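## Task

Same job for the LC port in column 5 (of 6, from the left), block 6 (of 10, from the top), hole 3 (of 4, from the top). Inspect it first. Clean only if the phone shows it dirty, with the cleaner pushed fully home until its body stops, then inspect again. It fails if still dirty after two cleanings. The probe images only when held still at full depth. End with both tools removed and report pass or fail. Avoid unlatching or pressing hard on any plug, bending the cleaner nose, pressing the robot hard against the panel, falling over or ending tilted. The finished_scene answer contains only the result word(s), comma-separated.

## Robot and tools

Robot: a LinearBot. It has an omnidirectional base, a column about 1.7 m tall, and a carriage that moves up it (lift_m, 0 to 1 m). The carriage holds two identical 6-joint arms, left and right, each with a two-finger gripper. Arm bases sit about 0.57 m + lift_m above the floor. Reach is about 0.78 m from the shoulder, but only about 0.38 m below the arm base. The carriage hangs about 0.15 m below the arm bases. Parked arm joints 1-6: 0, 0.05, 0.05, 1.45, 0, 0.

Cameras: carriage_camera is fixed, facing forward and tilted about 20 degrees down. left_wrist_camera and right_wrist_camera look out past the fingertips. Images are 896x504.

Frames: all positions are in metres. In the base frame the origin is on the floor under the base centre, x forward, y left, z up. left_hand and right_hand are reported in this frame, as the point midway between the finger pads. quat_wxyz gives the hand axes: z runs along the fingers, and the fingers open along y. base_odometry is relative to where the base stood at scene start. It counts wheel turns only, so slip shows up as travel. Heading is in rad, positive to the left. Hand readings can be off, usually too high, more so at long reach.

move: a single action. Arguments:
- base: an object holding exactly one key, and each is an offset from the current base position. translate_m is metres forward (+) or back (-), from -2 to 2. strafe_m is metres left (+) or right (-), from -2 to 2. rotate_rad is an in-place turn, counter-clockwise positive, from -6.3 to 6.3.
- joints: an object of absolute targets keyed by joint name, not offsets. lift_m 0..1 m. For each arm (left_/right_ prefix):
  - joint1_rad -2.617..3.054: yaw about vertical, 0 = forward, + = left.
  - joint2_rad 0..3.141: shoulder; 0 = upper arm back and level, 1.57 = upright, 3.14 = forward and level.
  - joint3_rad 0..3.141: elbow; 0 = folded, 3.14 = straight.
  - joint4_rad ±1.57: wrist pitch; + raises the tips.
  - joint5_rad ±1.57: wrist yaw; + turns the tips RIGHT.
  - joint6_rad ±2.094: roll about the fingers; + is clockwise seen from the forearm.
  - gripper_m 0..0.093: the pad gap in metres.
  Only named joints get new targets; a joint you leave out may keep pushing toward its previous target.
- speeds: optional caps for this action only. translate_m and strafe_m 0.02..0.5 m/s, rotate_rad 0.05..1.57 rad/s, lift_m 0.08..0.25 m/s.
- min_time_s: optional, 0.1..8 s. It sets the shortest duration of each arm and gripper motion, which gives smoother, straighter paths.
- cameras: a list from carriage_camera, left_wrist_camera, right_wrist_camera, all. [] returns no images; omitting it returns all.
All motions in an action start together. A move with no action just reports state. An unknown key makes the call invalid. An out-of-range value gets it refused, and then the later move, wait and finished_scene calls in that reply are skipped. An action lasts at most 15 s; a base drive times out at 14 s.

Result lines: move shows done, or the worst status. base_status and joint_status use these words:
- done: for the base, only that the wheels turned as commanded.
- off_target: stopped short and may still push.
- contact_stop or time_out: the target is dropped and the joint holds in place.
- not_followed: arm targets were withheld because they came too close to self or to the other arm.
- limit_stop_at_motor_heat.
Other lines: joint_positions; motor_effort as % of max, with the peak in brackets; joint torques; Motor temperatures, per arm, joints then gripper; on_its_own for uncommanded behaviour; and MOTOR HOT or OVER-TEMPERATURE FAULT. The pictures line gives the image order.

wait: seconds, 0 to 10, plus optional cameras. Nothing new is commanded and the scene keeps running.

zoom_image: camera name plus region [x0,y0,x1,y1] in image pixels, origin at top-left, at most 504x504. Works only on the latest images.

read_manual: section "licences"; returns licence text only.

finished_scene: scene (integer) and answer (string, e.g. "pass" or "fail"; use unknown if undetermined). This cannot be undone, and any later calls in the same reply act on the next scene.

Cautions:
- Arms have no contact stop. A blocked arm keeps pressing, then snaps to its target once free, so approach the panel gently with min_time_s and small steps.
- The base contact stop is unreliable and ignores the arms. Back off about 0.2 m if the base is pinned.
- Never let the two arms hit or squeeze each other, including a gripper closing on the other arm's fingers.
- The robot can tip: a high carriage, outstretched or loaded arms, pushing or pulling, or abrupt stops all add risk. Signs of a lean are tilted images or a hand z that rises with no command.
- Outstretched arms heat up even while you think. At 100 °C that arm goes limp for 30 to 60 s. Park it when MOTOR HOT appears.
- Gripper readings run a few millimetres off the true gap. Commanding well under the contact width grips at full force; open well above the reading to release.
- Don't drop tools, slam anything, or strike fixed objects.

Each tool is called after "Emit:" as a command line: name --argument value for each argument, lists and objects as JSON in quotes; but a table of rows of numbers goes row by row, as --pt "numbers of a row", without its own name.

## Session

Emit:
move

Scene clock: 0.00 s.
Joint torques (N m): no reading
Motor temperatures (°C): left_arm=[30 34 45 40 30 30 32] | right_arm=[30 29 45 45 30 30 34]
base_odometry: x=+0.000 y=+0.000 heading=+0.000
base_status: not commanded
joint_positions: lift_m=+0.254 left_joint1_rad=-0.576 left_joint2_rad=+1.220 left_joint3_rad=+0.845 left_joint4_rad=+0.551 left_joint5_rad=+0.197 left_joint6_rad=+0.000 left_gripper_m=+0.01616 right_joint1_rad=+0.415 right_joint2_rad=+1.223 right_joint3_rad=+0.936 right_joint4_rad=+0.176 right_joint5_rad=+0.448 right_joint6_rad=+0.027 right_gripper_m=+0.04623
joint_status: not commanded
motor_effort: lift_m=+37 drive_wheels=+0
left_hand: x=+0.5522 y=+0.0394 z=+1.2031 quat_wxyz=(+0.714, +0.254, +0.591, -0.277) (m; base frame)
right_hand: x=+0.6253 y=-0.1998 z=+1.1574 quat_wxyz=(+0.671, +0.005, +0.741, -0.019) (m; base frame)
pictures: carriage_camera, left_wrist_camera, right_wrist_camera
camera_calibration:
left_wrist_camera: T_world_to_cam=[[-0.697554, -0.716411, -0.0131984, 0.422202], [-0.29488, 0.303808, -0.905951, 1.24552], [0.653043, -0.628057, -0.423178, 0.301862], [0, 0, 0, 1]] pos_world=[0.464657, 0.113658, 1.26169]
right_wrist_camera: T_world_to_cam=[[-0.0627976, -0.997625, 0.0282904, -0.195791], [-0.712171, 0.0249343, -0.701563, 1.2585], [0.699192, -0.0642041, -0.712045, 0.499444], [0, 0, 0, 1]] pos_world=[0.534763, -0.194639, 1.24408]

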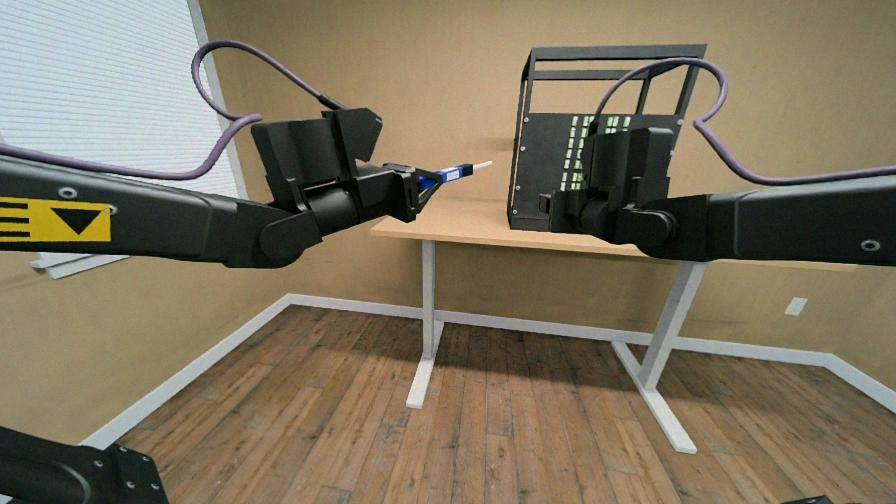

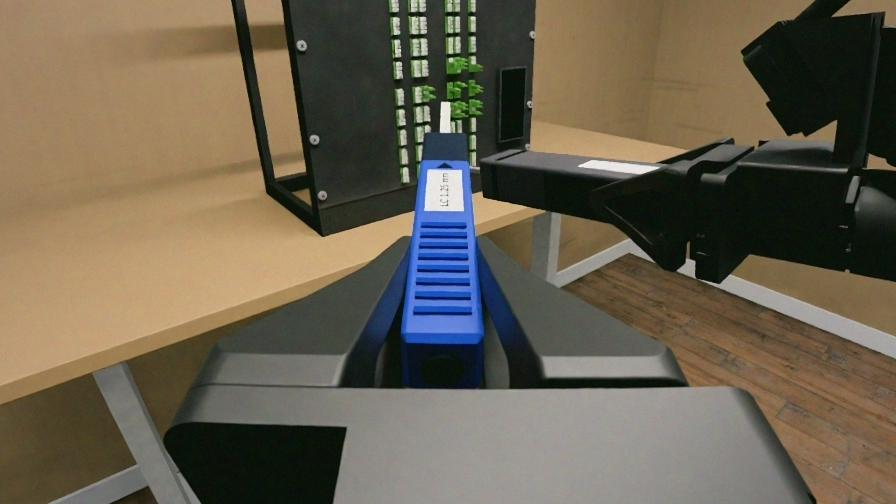

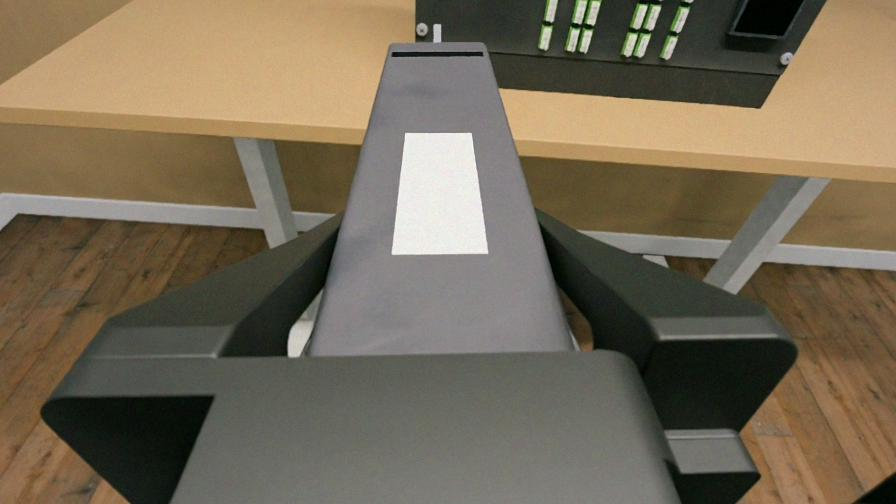

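Emit:
move --joints '{"lift_m": 0.273, "left_joint1_rad": -0.45, "left_joint2_rad": 1.22, "left_joint3_rad": 0.845, "left_joint4_rad": 0.547, "left_joint5_rad": 0.55, "left_joint6_rad": 0.025, "right_joint1_rad": 0.443, "right_joint2_rad": 1.207, "right_joint3_rad": 0.758, "right_joint4_rad": 0.612, "right_joint5_rad": 0.4657, "right_joint6_rad": -0.016}' --min_time_s 2

Emit:
zoom_image --camera "carriage_camera" --region '[480, 30, 720, 250]'

Scene clock: 7.53 s.
Joint torques (N m): left_arm=[0.18 -5.22 8.85 2.14 0.01 0.18] | right_arm=[0.61 -6.6 5.76 3.14 0.04 -0.2]
Motor temperatures (°C): left_arm=[30 35 46 42 30 30 32] | right_arm=[30 30 46 48 30 30 35]
move: off_target
base_odometry: x=+0.000 y=+0.000 heading=+0.000
base_status: not commanded
joint_positions: lift_m=+0.273 left_joint1_rad=-0.457 left_joint2_rad=+1.220 left_joint3_rad=+0.845 left_joint4_rad=+0.550 left_joint5_rad=+0.541 left_joint6_rad=+0.011 left_gripper_m=+0.01616 right_joint1_rad=+0.437 right_joint2_rad=+1.224 right_joint3_rad=+0.759 right_joint4_rad=+0.544 right_joint5_rad=+0.457 right_joint6_rad=-0.007 right_gripper_m=+0.04623
joint_status: right_joint4_rad off_target (ended at +0.544, target +0.612); the others done
motor_effort: lift_m=+40(47) drive_wheels=+0(1)
left_hand: x=+0.5370 y=+0.0403 z=+1.2175 quat_wxyz=(+0.682, +0.343, +0.555, -0.331) (m; base frame)
right_hand: x=+0.6186 y=-0.1946 z=+1.1749 quat_wxyz=(+0.732, +0.017, +0.681, +0.003) (m; base frame)
pictures: carriage_camera, left_wrist_camera, right_wrist_camera
camera_calibration:
carriage_camera: T_world_to_cam=[[0.0462105, -0.998783, 0.0172131, -0.0300663], [-0.373918, -0.0332736, -0.926865, 1.22227], [0.92631, 0.0363946, -0.375001, 0.365229], [0, 0, 0, 1]] pos_world=[0.120105, -0.0026525, 1.27036]
left_wrist_camera: T_world_to_cam=[[-0.834061, -0.545951, -0.0792428, 0.559249], [-0.183435, 0.409923, -0.893485, 1.17454], [0.520282, -0.730685, -0.442047, 0.416816], [0, 0, 0, 1]] pos_world=[0.465037, 0.128413, 1.278]
right_wrist_camera: T_world_to_cam=[[-0.049638, -0.998427, -0.0260638, -0.135992], [-0.582879, 0.0501498, -0.81101, 1.3193], [0.811042, -0.0250648, -0.584451, 0.305507], [0, 0, 0, 1]] pos_world=[0.514465, -0.194284, 1.24498]

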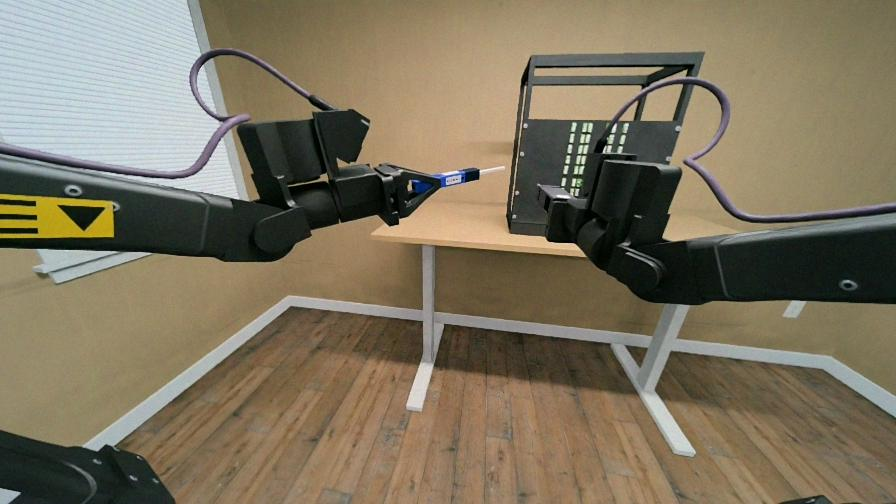

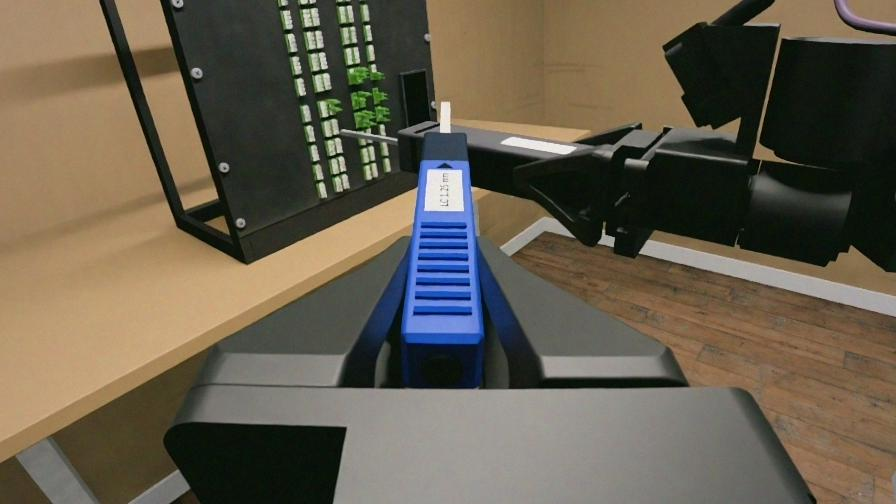

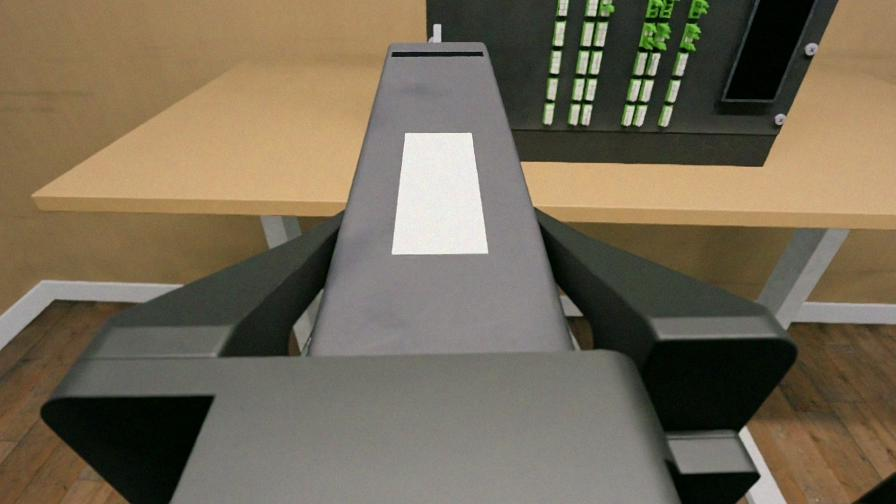

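Scaled by 2.100 from the camera's 896x504 image, which has a finer 1280x720 frame.

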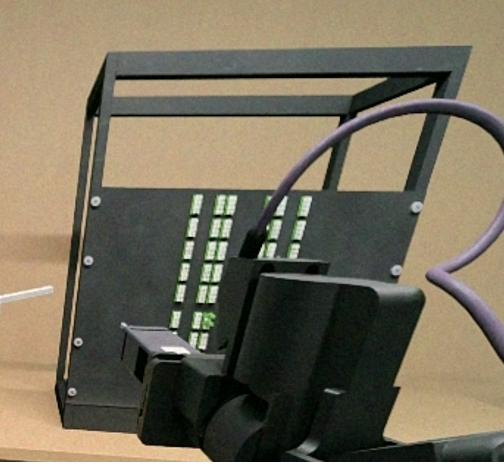

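Emit:
move --base '{"rotate_rad": -0.075}' --joints '{"right_joint4_rad": 0.55, "left_joint1_rad": -0.445, "left_joint2_rad": 1.207, "left_joint3_rad": 0.83}' --speeds '{"rotate_rad": 0.1}'

Emit:
zoom_image --camera "carriage_camera" --region '[420, 30, 700, 250]'

Emit:
zoom_image --camera "left_wrist_camera" --region '[160, 0, 560, 270]'

Scene clock: 30.40 s.
Joint torques (N m): left_arm=[0.08 -6.5 7.38 2.13 -0.01 0.19] | right_arm=[0.32 -6.6 5.7 2.97 0.01 -0.14]
Motor temperatures (°C): left_arm=[30 36 47 44 30 30 33] | right_arm=[30 32 49 56 30 30 35]
move: off_target
base_odometry: x=+0.000 y=+0.000 heading=-0.075
base_status: done
joint_positions: lift_m=+0.273 left_joint1_rad=-0.450 left_joint2_rad=+1.220 left_joint3_rad=+0.845 left_joint4_rad=+0.550 left_joint5_rad=+0.544 left_joint6_rad=+0.011 left_gripper_m=+0.01616 right_joint1_rad=+0.440 right_joint2_rad=+1.224 right_joint3_rad=+0.759 right_joint4_rad=+0.498 right_joint5_rad=+0.461 right_joint6_rad=-0.007 right_gripper_m=+0.04623
joint_status: right_joint4_rad off_target (ended at +0.498, target +0.550); the others done
motor_effort: lift_m=+39(41) drive_wheels=-7(11)
left_hand: x=+0.5382 y=+0.0421 z=+1.2175 quat_wxyz=(+0.683, +0.342, +0.555, -0.329) (m; base frame)
right_hand: x=+0.6188 y=-0.1939 z=+1.1643 quat_wxyz=(+0.718, +0.010, +0.696, -0.005) (m; base frame)
pictures: carriage_camera, left_wrist_camera, right_wrist_camera
camera_calibration:
carriage_camera: T_world_to_cam=[[0.0462105, -0.998783, 0.0172131, -0.0300663], [-0.373918, -0.0332736, -0.926865, 1.22227], [0.92631, 0.0363946, -0.375001, 0.365229], [0, 0, 0, 1]] pos_world=[0.120105, -0.0026525, 1.27036]
left_wrist_camera: T_world_to_cam=[[-0.83186, -0.549196, -0.0799608, 0.561118], [-0.184585, 0.409659, -0.893369, 1.17452], [0.523391, -0.728398, -0.442152, 0.415812], [0, 0, 0, 1]] pos_world=[0.465938, 0.129888, 1.278]
right_wrist_camera: T_world_to_cam=[[-0.0513936, -0.998669, -0.00440093, -0.159747], [-0.616052, 0.0351711, -0.78692, 1.30049], [0.786027, -0.0377314, -0.617039, 0.350177], [0, 0, 0, 1]] pos_world=[0.517713, -0.192061, 1.23875]

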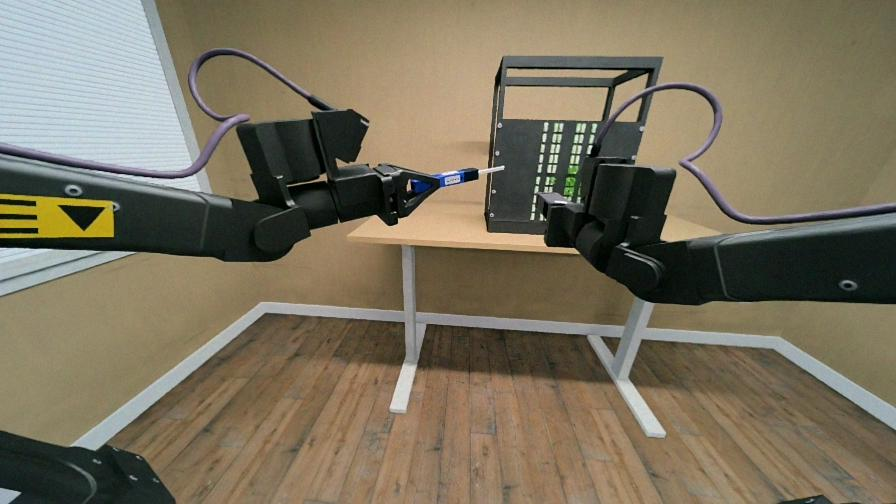

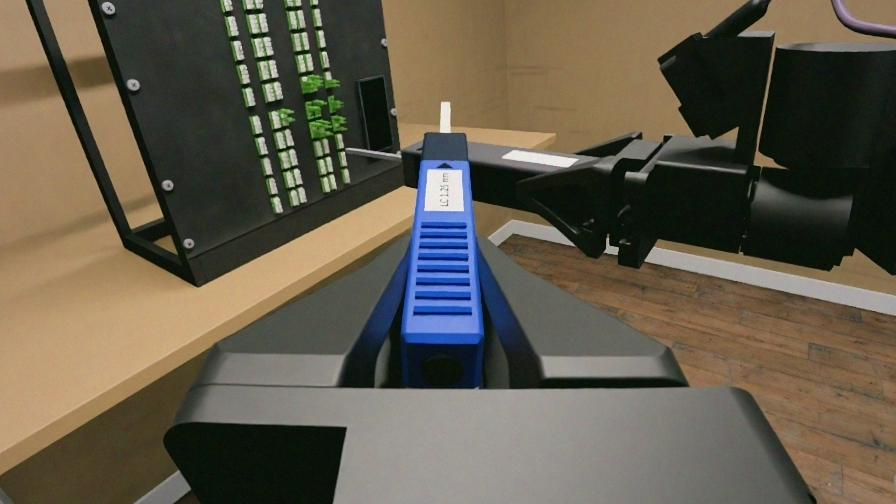

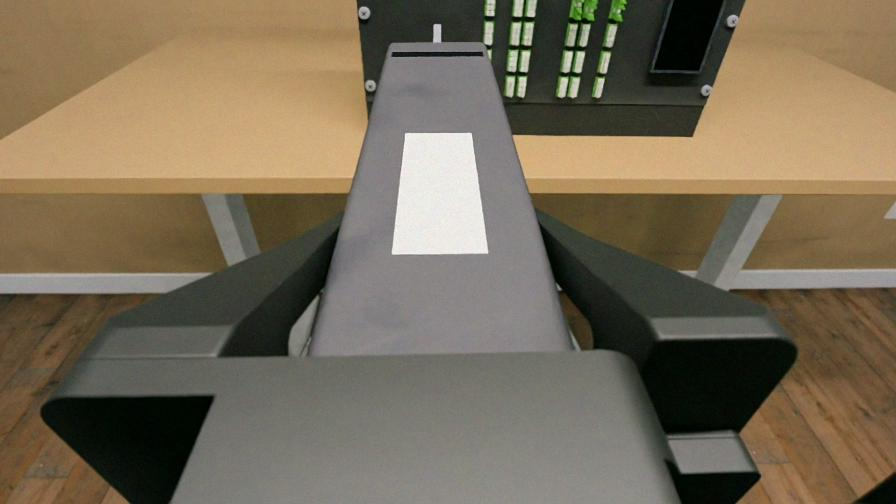

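Scaled by 1.800 from the camera's 896x504 image, which has a finer 1280x720 frame.

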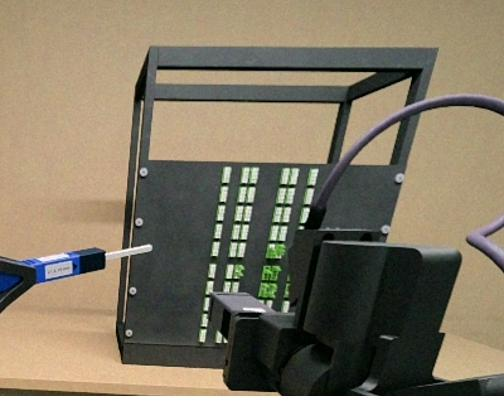

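Scaled by 1.260 from the camera's 896x504 image, which has a finer 1280x720 frame.

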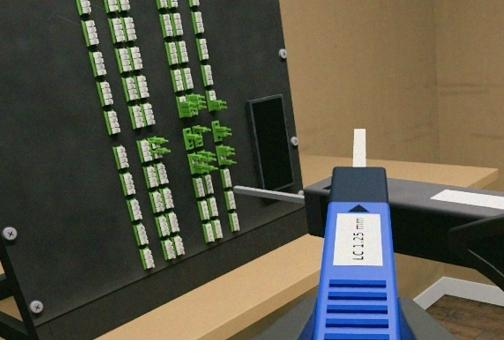

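Emit:
zoom_image --camera "right_wrist_camera" --region '[340, 60, 740, 240]'

Emit:
zoom_image --camera "right_wrist_camera" --region '[0, 150, 200, 230]'

Emit:
zoom_image --camera "right_wrist_camera" --region '[696, 150, 896, 230]'

Scaled by 1.260 from the camera's 896x504 image, which has a finer 1280x720 frame.

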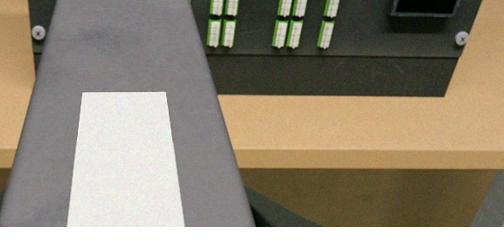

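Scaled by 2.520 from the camera's 896x504 image, which has a finer 1280x720 frame.

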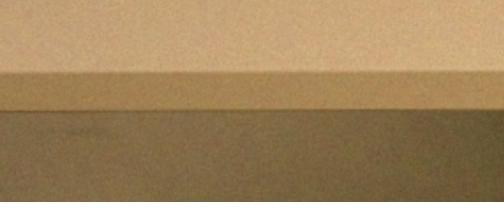

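Scaled by 2.520 from the camera's 896x504 image, which has a finer 1280x720 frame.

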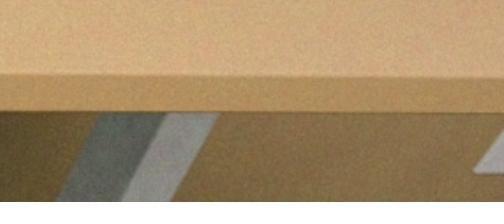

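Emit:
move --base '{"rotate_rad": -0.03}' --speeds '{"rotate_rad": 0.1}' --cameras '[]'

Emit:
move --base '{"strafe_m": -0.135}' --speeds '{"strafe_m": 0.1}' --cameras '[]'

Emit:
move --base '{"translate_m": 0.13}' --speeds '{"translate_m": 0.1}'

Emit:
zoom_image --camera "right_wrist_camera" --region '[240, 0, 640, 225]'

Emit:
zoom_image --camera "left_wrist_camera" --region '[60, 0, 460, 300]'

Scene clock: 44.77 s.
Joint torques (N m): left_arm=[0.01 -6.54 7.72 2.13 -0.02 0.19] | right_arm=[0.21 -6.63 5.79 2.99 -0.02 -0.15]
Motor temperatures (°C): left_arm=[30 36 48 45 30 30 33] | right_arm=[30 33 50 56 30 30 35]
move: done
base_odometry: x=+0.000 y=+0.000 heading=-0.104
base_status: done
joint_positions: lift_m=+0.273 left_joint1_rad=-0.450 left_joint2_rad=+1.220 left_joint3_rad=+0.842 left_joint4_rad=+0.550 left_joint5_rad=+0.544 left_joint6_rad=+0.011 left_gripper_m=+0.01616 right_joint1_rad=+0.441 right_joint2_rad=+1.224 right_joint3_rad=+0.759 right_joint4_rad=+0.496 right_joint5_rad=+0.463 right_joint6_rad=-0.007 right_gripper_m=+0.04623
joint_status: not commanded
motor_effort: lift_m=+39(41) drive_wheels=-5(11)
left_hand: x=+0.5384 y=+0.0423 z=+1.2158 quat_wxyz=(+0.682, +0.342, +0.557, -0.329) (m; base frame)
right_hand: x=+0.6186 y=-0.1937 z=+1.1639 quat_wxyz=(+0.717, +0.010, +0.697, -0.005) (m; base frame)
pictures: none
No camera images: "cameras" was empty.

Scene clock: 46.80 s.
Joint torques (N m): left_arm=[-0.17 -6.54 7.71 2.12 -0.02 0.18] | right_arm=[0.1 -6.48 5.78 3.01 -0.04 -0.16]
Motor temperatures (°C): left_arm=[30 36 48 45 30 30 33] | right_arm=[30 33 50 56 30 30 35]
move: done
base_odometry: x=-0.014 y=-0.134 heading=-0.104
base_status: done
joint_positions: lift_m=+0.273 left_joint1_rad=-0.448 left_joint2_rad=+1.220 left_joint3_rad=+0.842 left_joint4_rad=+0.550 left_joint5_rad=+0.545 left_joint6_rad=+0.011 left_gripper_m=+0.01616 right_joint1_rad=+0.442 right_joint2_rad=+1.224 right_joint3_rad=+0.759 right_joint4_rad=+0.495 right_joint5_rad=+0.465 right_joint6_rad=-0.007 right_gripper_m=+0.04623
joint_status: not commanded
motor_effort: lift_m=+39(41) drive_wheels=-1(12)
left_hand: x=+0.5387 y=+0.0428 z=+1.2158 quat_wxyz=(+0.682, +0.342, +0.557, -0.329) (m; base frame)
right_hand: x=+0.6186 y=-0.1939 z=+1.1637 quat_wxyz=(+0.717, +0.011, +0.697, -0.006) (m; base frame)
pictures: none
No camera images: "cameras" was empty.

Scene clock: 48.87 s.
Joint torques (N m): left_arm=[-0.17 -6.5 7.65 2.14 -0.03 0.18] | right_arm=[0.12 -6.6 5.86 3.06 -0.03 -0.16]
Motor temperatures (°C): left_arm=[30 36 49 45 30 30 33] | right_arm=[30 33 50 56 30 30 36]
move: done
base_odometry: x=+0.115 y=-0.148 heading=-0.105
base_status: done
joint_positions: lift_m=+0.273 left_joint1_rad=-0.448 left_joint2_rad=+1.220 left_joint3_rad=+0.842 left_joint4_rad=+0.550 left_joint5_rad=+0.546 left_joint6_rad=+0.011 left_gripper_m=+0.01616 right_joint1_rad=+0.442 right_joint2_rad=+1.224 right_joint3_rad=+0.759 right_joint4_rad=+0.493 right_joint5_rad=+0.465 right_joint6_rad=-0.007 right_gripper_m=+0.04623
joint_status: not commanded
motor_effort: lift_m=+40(42) drive_wheels=-3(14)
left_hand: x=+0.5386 y=+0.0427 z=+1.2158 quat_wxyz=(+0.682, +0.342, +0.557, -0.329) (m; base frame)
right_hand: x=+0.6186 y=-0.1939 z=+1.1631 quat_wxyz=(+0.716, +0.010, +0.698, -0.007) (m; base frame)
pictures: carriage_camera, left_wrist_camera, right_wrist_camera
camera_calibration:
carriage_camera: T_world_to_cam=[[0.0462105, -0.998783, 0.0172131, -0.0300663], [-0.373918, -0.0332736, -0.926865, 1.22227], [0.92631, 0.0363946, -0.375001, 0.365229], [0, 0, 0, 1]] pos_world=[0.120105, -0.0026525, 1.27036]
left_wrist_camera: T_world_to_cam=[[-0.831893, -0.549341, -0.0786048, 0.560009], [-0.187301, 0.411281, -0.892057, 1.17264], [0.522373, -0.727373, -0.445034, 0.419366], [0, 0, 0, 1]] pos_world=[0.466439, 0.130385, 1.27672]
right_wrist_camera: T_world_to_cam=[[-0.0537509, -0.998553, -0.001615, -0.161444], [-0.619789, 0.0346305, -0.784004, 1.29819], [0.782926, -0.0411399, -0.620753, 0.355089], [0, 0, 0, 1]] pos_world=[0.51792, -0.191559, 1.23795]

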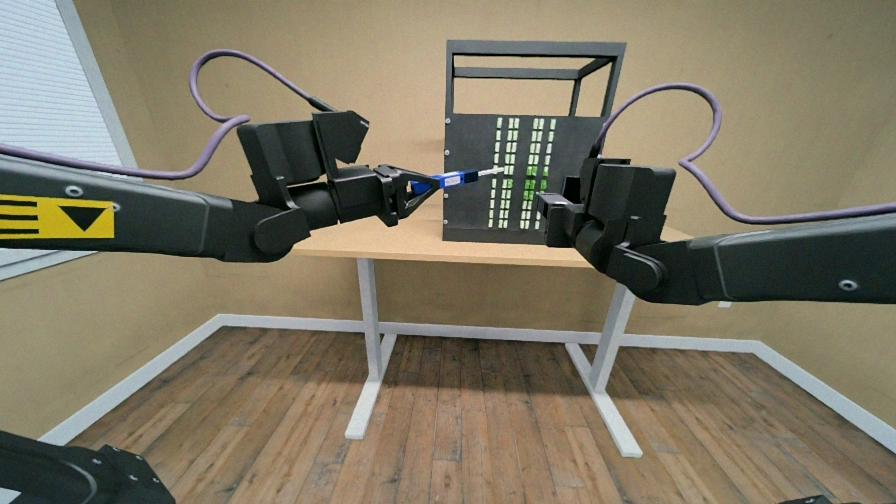

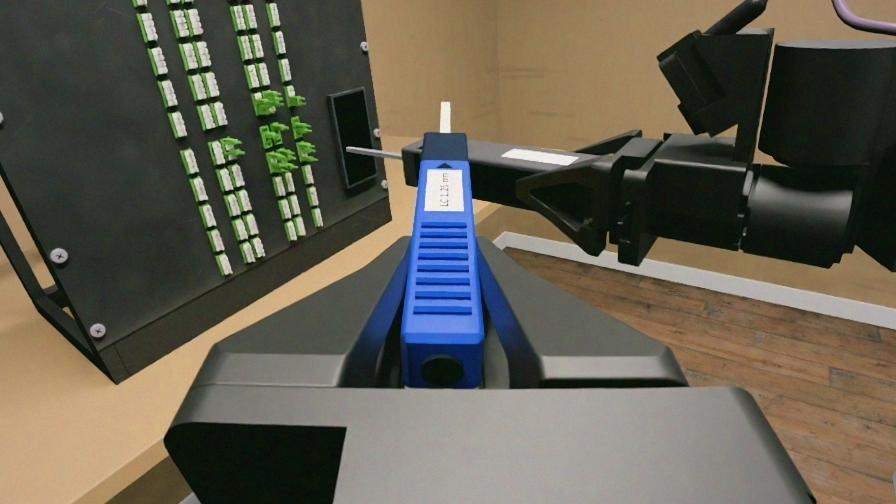

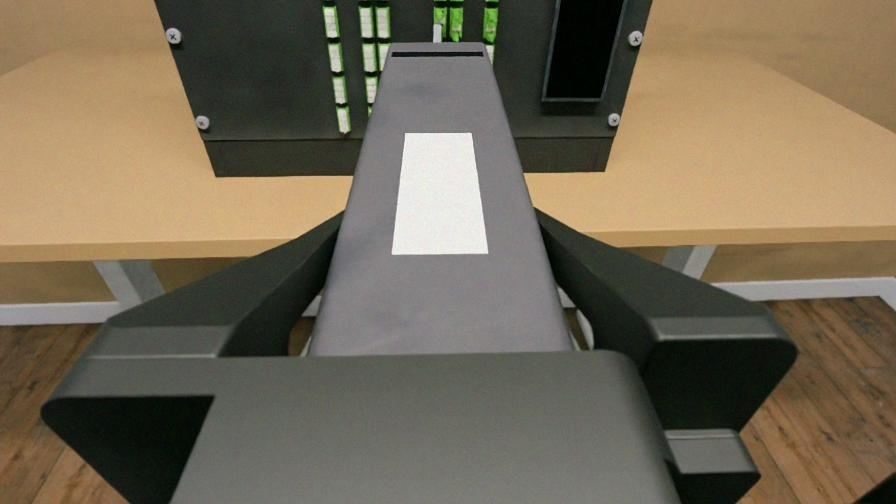

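Scaled by 1.260 from the camera's 896x504 image, which has a finer 1280x720 frame.

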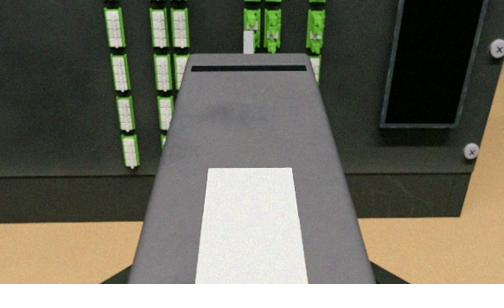

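Scaled by 1.260 from the camera's 896x504 image, which has a finer 1280x720 frame.

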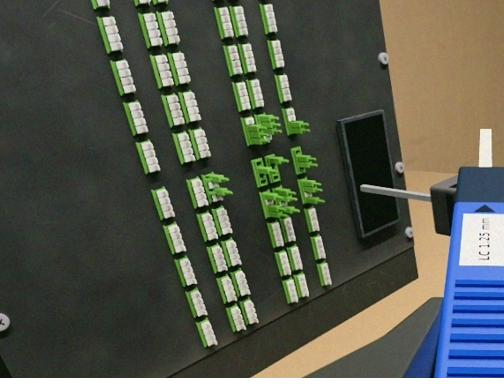

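Emit:
move --base '{"strafe_m": -0.014}' --speeds '{"strafe_m": 0.04}' --cameras '[]'

Emit:
move --base '{"translate_m": 0.1}' --speeds '{"translate_m": 0.06}'

Emit:
zoom_image --camera "right_wrist_camera" --region '[380, 0, 520, 80]'

Emit:
zoom_image --camera "left_wrist_camera" --region '[120, 40, 420, 240]'

Scene clock: 58.57 s.
Joint torques (N m): left_arm=[-0.23 -6.58 7.71 2.15 -0.05 0.18] | right_arm=[0.17 -6.71 5.83 3.06 -0.01 -0.17]
Motor temperatures (°C): left_arm=[30 37 50 45 30 30 33] | right_arm=[30 33 51 56 30 30 36]
move: done
base_odometry: x=+0.114 y=-0.162 heading=-0.104
base_status: done
joint_positions: lift_m=+0.273 left_joint1_rad=-0.447 left_joint2_rad=+1.220 left_joint3_rad=+0.842 left_joint4_rad=+0.550 left_joint5_rad=+0.548 left_joint6_rad=+0.011 left_gripper_m=+0.01616 right_joint1_rad=+0.442 right_joint2_rad=+1.224 right_joint3_rad=+0.759 right_joint4_rad=+0.493 right_joint5_rad=+0.466 right_joint6_rad=-0.007 right_gripper_m=+0.04623
joint_status: not commanded
motor_effort: lift_m=+40(41) drive_wheels=+3(11)
left_hand: x=+0.5386 y=+0.0428 z=+1.2158 quat_wxyz=(+0.682, +0.342, +0.557, -0.329) (m; base frame)
right_hand: x=+0.6185 y=-0.1938 z=+1.1631 quat_wxyz=(+0.716, +0.010, +0.698, -0.007) (m; base frame)
pictures: none
No camera images: "cameras" was empty.

Scene clock: 60.77 s.
Joint torques (N m): left_arm=[-0.25 -6.46 7.71 2.13 -0.05 0.19] | right_arm=[0.03 -6.56 5.74 3.07 -0.05 -0.15]
Motor temperatures (°C): left_arm=[30 37 50 45 30 30 33] | right_arm=[30 33 51 56 30 30 36]
move: done
base_odometry: x=+0.214 y=-0.172 heading=-0.105
base_status: done
joint_positions: lift_m=+0.273 left_joint1_rad=-0.447 left_joint2_rad=+1.220 left_joint3_rad=+0.842 left_joint4_rad=+0.550 left_joint5_rad=+0.549 left_joint6_rad=+0.011 left_gripper_m=+0.01616 right_joint1_rad=+0.442 right_joint2_rad=+1.224 right_joint3_rad=+0.759 right_joint4_rad=+0.492 right_joint5_rad=+0.465 right_joint6_rad=-0.007 right_gripper_m=+0.04623
joint_status: not commanded
motor_effort: lift_m=+40(41) drive_wheels=-2(13)
left_hand: x=+0.5384 y=+0.0427 z=+1.2158 quat_wxyz=(+0.682, +0.343, +0.556, -0.329) (m; base frame)
right_hand: x=+0.6186 y=-0.1937 z=+1.1629 quat_wxyz=(+0.716, +0.010, +0.698, -0.007) (m; base frame)
pictures: carriage_camera, left_wrist_camera, right_wrist_camera
camera_calibration:
carriage_camera: T_world_to_cam=[[0.0462105, -0.998783, 0.0172131, -0.0300663], [-0.373918, -0.0332736, -0.926865, 1.22227], [0.92631, 0.0363946, -0.375001, 0.365229], [0, 0, 0, 1]] pos_world=[0.120105, -0.0026525, 1.27036]
left_wrist_camera: T_world_to_cam=[[-0.83263, -0.548119, -0.0793201, 0.561083], [-0.186301, 0.412074, -0.891901, 1.17181], [0.521554, -0.727846, -0.445221, 0.420178], [0, 0, 0, 1]] pos_world=[0.466338, 0.130494, 1.27671]
right_wrist_camera: T_world_to_cam=[[-0.0533677, -0.998574, -0.00124, -0.161911], [-0.620379, 0.0341285, -0.783559, 1.29777], [0.782484, -0.0410475, -0.621316, 0.355977], [0, 0, 0, 1]] pos_world=[0.517921, -0.191359, 1.23785]

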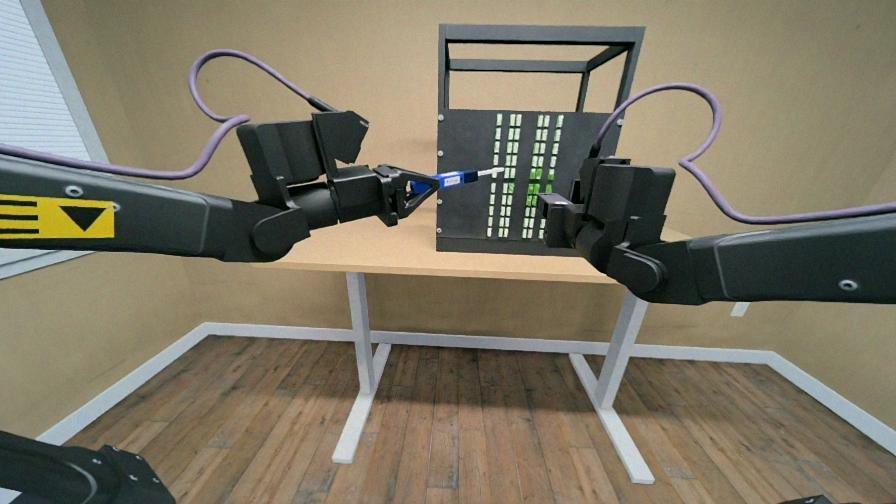

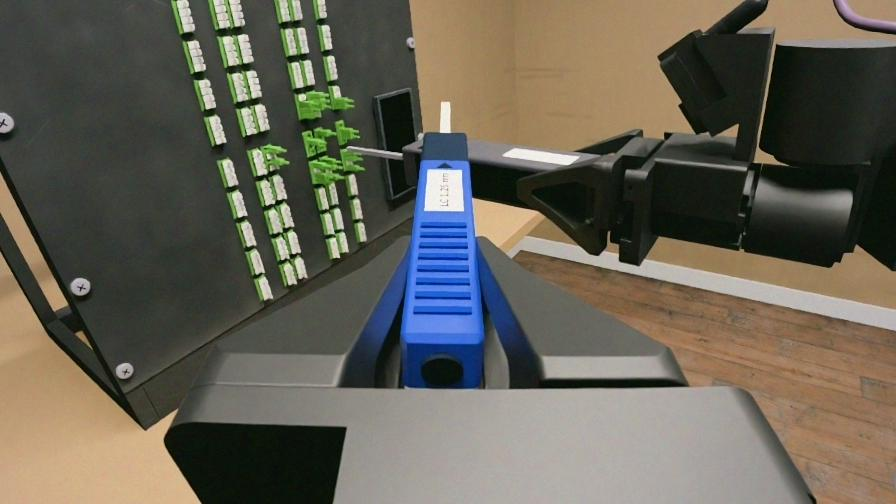

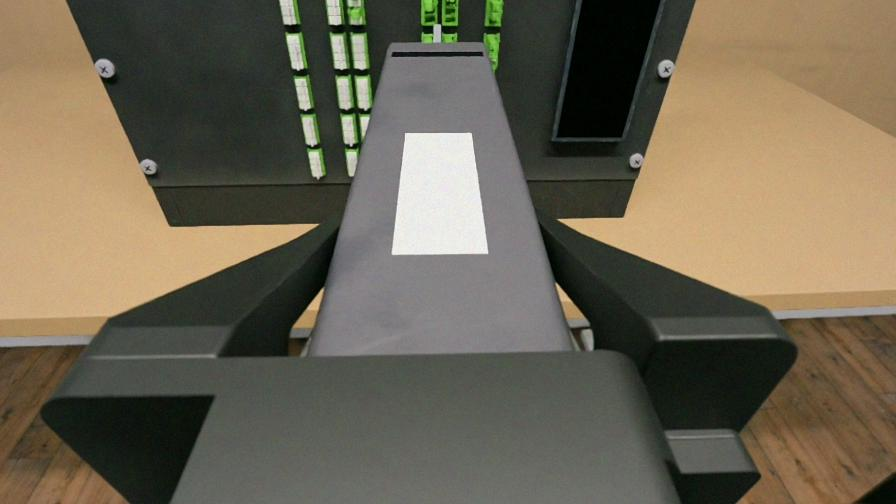

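Scaled by 3.600 from the camera's 896x504 image, which has a finer 1280x720 frame.

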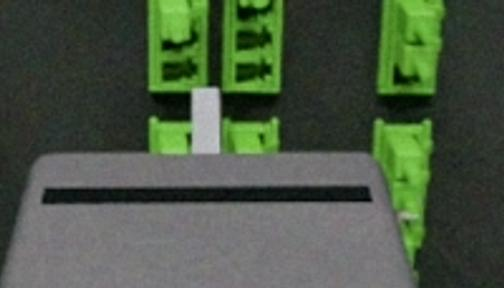

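Scaled by 1.680 from the camera's 896x504 image, which has a finer 1280x720 frame.

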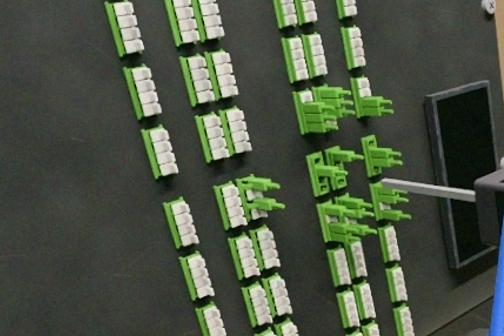

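Emit:
move --base '{"strafe_m": -0.0085}' --joints '{"lift_m": 0.276}' --speeds '{"strafe_m": 0.03}' --cameras '[]'

Emit:
move --base '{"translate_m": 0.025}' --speeds '{"translate_m": 0.03}' --cameras '["right_wrist_camera", "left_wrist_camera"]'

Emit:
zoom_image --camera "right_wrist_camera" --region '[400, 0, 500, 60]'

Emit:
zoom_image --camera "left_wrist_camera" --region '[280, 60, 430, 180]'

Scene clock: 73.17 s.
Joint torques (N m): left_arm=[-0.49 -6.52 7.9 2.13 -0.05 0.17] | right_arm=[0.18 -6.63 5.9 3.05 0 -0.15]
Motor temperatures (°C): left_arm=[30 37 51 45 30 30 33] | right_arm=[30 33 51 57 30 30 36]
move: done
base_odometry: x=+0.213 y=-0.181 heading=-0.104
base_status: done
joint_positions: lift_m=+0.276 left_joint1_rad=-0.446 left_joint2_rad=+1.220 left_joint3_rad=+0.839 left_joint4_rad=+0.550 left_joint5_rad=+0.549 left_joint6_rad=+0.011 left_gripper_m=+0.01616 right_joint1_rad=+0.442 right_joint2_rad=+1.224 right_joint3_rad=+0.757 right_joint4_rad=+0.493 right_joint5_rad=+0.466 right_joint6_rad=-0.008 right_gripper_m=+0.04623
joint_status: all done
motor_effort: lift_m=+42(45) drive_wheels=+4(10)
left_hand: x=+0.5386 y=+0.0429 z=+1.2173 quat_wxyz=(+0.681, +0.342, +0.558, -0.329) (m; base frame)
right_hand: x=+0.6184 y=-0.1937 z=+1.1649 quat_wxyz=(+0.715, +0.010, +0.699, -0.007) (m; base frame)
pictures: none
No camera images: "cameras" was empty.

Scene clock: 74.50 s.
Joint torques (N m): left_arm=[-0.36 -6.52 7.92 2.16 -0.06 0.18] | right_arm=[0.14 -6.5 6.11 3.1 -0.04 -0.16]
Motor temperatures (°C): left_arm=[30 37 51 46 30 30 33] | right_arm=[30 33 51 57 30 30 36]
move: done
base_odometry: x=+0.238 y=-0.184 heading=-0.105
base_status: done
joint_positions: lift_m=+0.276 left_joint1_rad=-0.446 left_joint2_rad=+1.220 left_joint3_rad=+0.839 left_joint4_rad=+0.549 left_joint5_rad=+0.549 left_joint6_rad=+0.011 left_gripper_m=+0.01616 right_joint1_rad=+0.442 right_joint2_rad=+1.224 right_joint3_rad=+0.757 right_joint4_rad=+0.492 right_joint5_rad=+0.465 right_joint6_rad=-0.008 right_gripper_m=+0.04623
joint_status: not commanded
motor_effort: lift_m=+41(42) drive_wheels=-2(9)
left_hand: x=+0.5386 y=+0.0429 z=+1.2171 quat_wxyz=(+0.680, +0.343, +0.558, -0.330) (m; base frame)
right_hand: x=+0.6184 y=-0.1936 z=+1.1646 quat_wxyz=(+0.715, +0.009, +0.699, -0.007) (m; base frame)
pictures: left_wrist_camera, right_wrist_camera
camera_calibration:
left_wrist_camera: T_world_to_cam=[[-0.832926, -0.547962, -0.0772785, 0.55906], [-0.189605, 0.413782, -0.890412, 1.17283], [0.519888, -0.726995, -0.448547, 0.425654], [0, 0, 0, 1]] pos_world=[0.466738, 0.130494, 1.27844]
right_wrist_camera: T_world_to_cam=[[-0.0529346, -0.998598, 0.000441657, -0.16412], [-0.622267, 0.0326398, -0.782125, 1.29825], [0.781014, -0.0416763, -0.623122, 0.360102], [0, 0, 0, 1]] pos_world=[0.517923, -0.191257, 1.23985]

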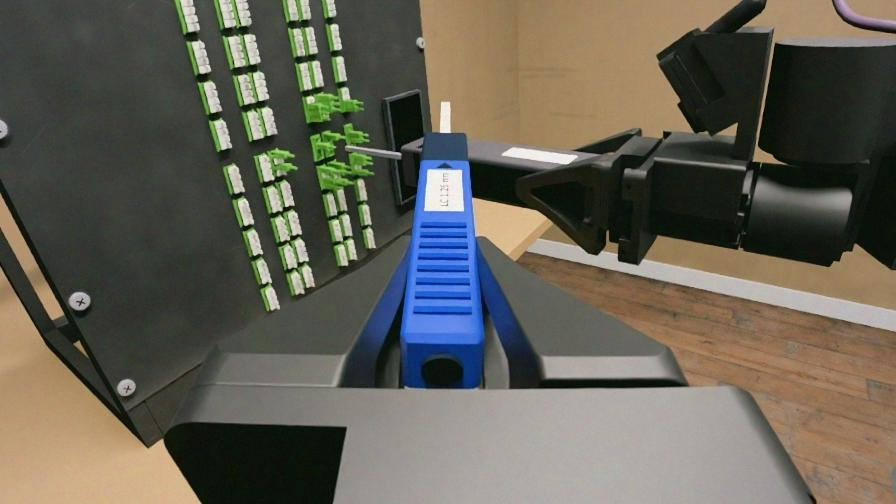

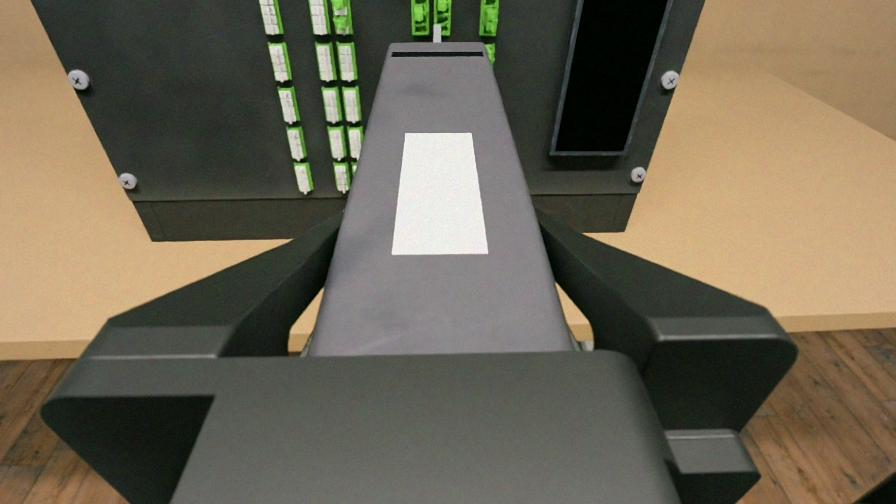

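Scaled by 5.040 from the camera's 896x504 image, which has a finer 1280x720 frame.

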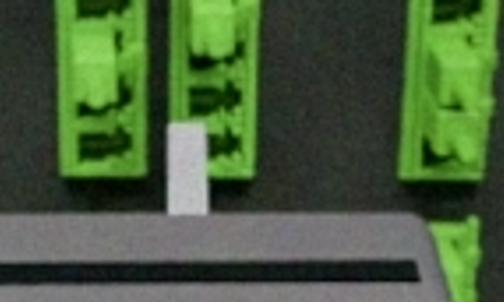

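Scaled by 3.360 from the camera's 896x504 image, which has a finer 1280x720 frame.

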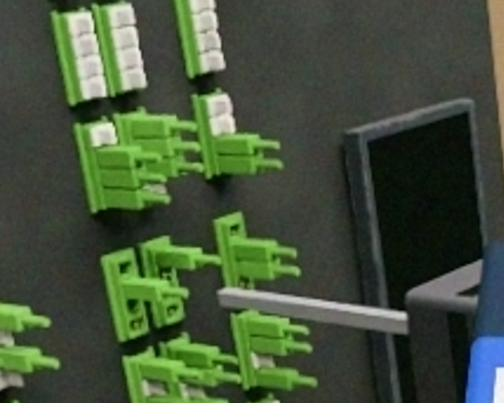

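Emit:
move --base '{"strafe_m": -0.002}' --speeds '{"strafe_m": 0.02}' --cameras '["right_wrist_camera"]'

Emit:
zoom_image --camera "right_wrist_camera" --region '[420, 0, 460, 48]'

Scene clock: 79.53 s.
Joint torques (N m): left_arm=[-0.49 -6.49 7.9 2.17 -0.06 0.17] | right_arm=[0.1 -6.58 5.91 3.08 -0.03 -0.15]
Motor temperatures (°C): left_arm=[30 37 50 46 30 30 33] | right_arm=[30 34 51 57 30 30 36]
move: done
base_odometry: x=+0.237 y=-0.185 heading=-0.104
base_status: done
joint_positions: lift_m=+0.276 left_joint1_rad=-0.445 left_joint2_rad=+1.220 left_joint3_rad=+0.839 left_joint4_rad=+0.549 left_joint5_rad=+0.550 left_joint6_rad=+0.012 left_gripper_m=+0.01616 right_joint1_rad=+0.442 right_joint2_rad=+1.224 right_joint3_rad=+0.757 right_joint4_rad=+0.491 right_joint5_rad=+0.465 right_joint6_rad=-0.008 right_gripper_m=+0.04623
joint_status: not commanded
motor_effort: lift_m=+40(42) drive_wheels=+4(9)
left_hand: x=+0.5387 y=+0.0431 z=+1.2171 quat_wxyz=(+0.680, +0.343, +0.558, -0.329) (m; base frame)
right_hand: x=+0.6184 y=-0.1936 z=+1.1646 quat_wxyz=(+0.715, +0.009, +0.699, -0.007) (m; base frame)
pictures: right_wrist_camera
camera_calibration:
right_wrist_camera: T_world_to_cam=[[-0.0529517, -0.998597, 0.000600839, -0.164303], [-0.62255, 0.0325409, -0.781903, 1.29808], [0.780786, -0.0417771, -0.6234, 0.360404], [0, 0, 0, 1]] pos_world=[0.518024, -0.191257, 1.23975]

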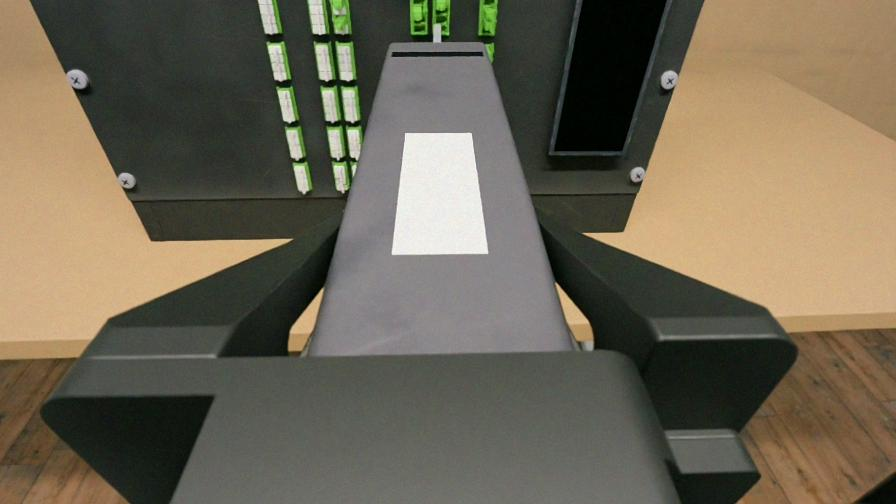

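Scaled by 10.500 from the camera's 896x504 image, which has a finer 1280x720 frame.

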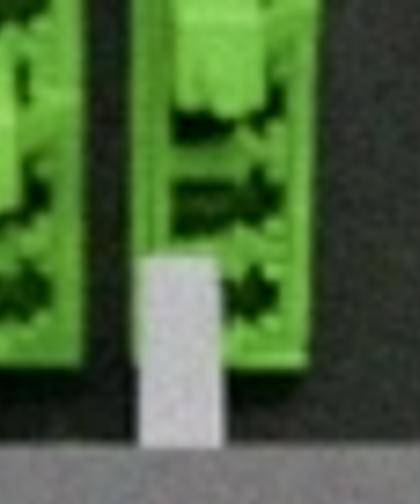

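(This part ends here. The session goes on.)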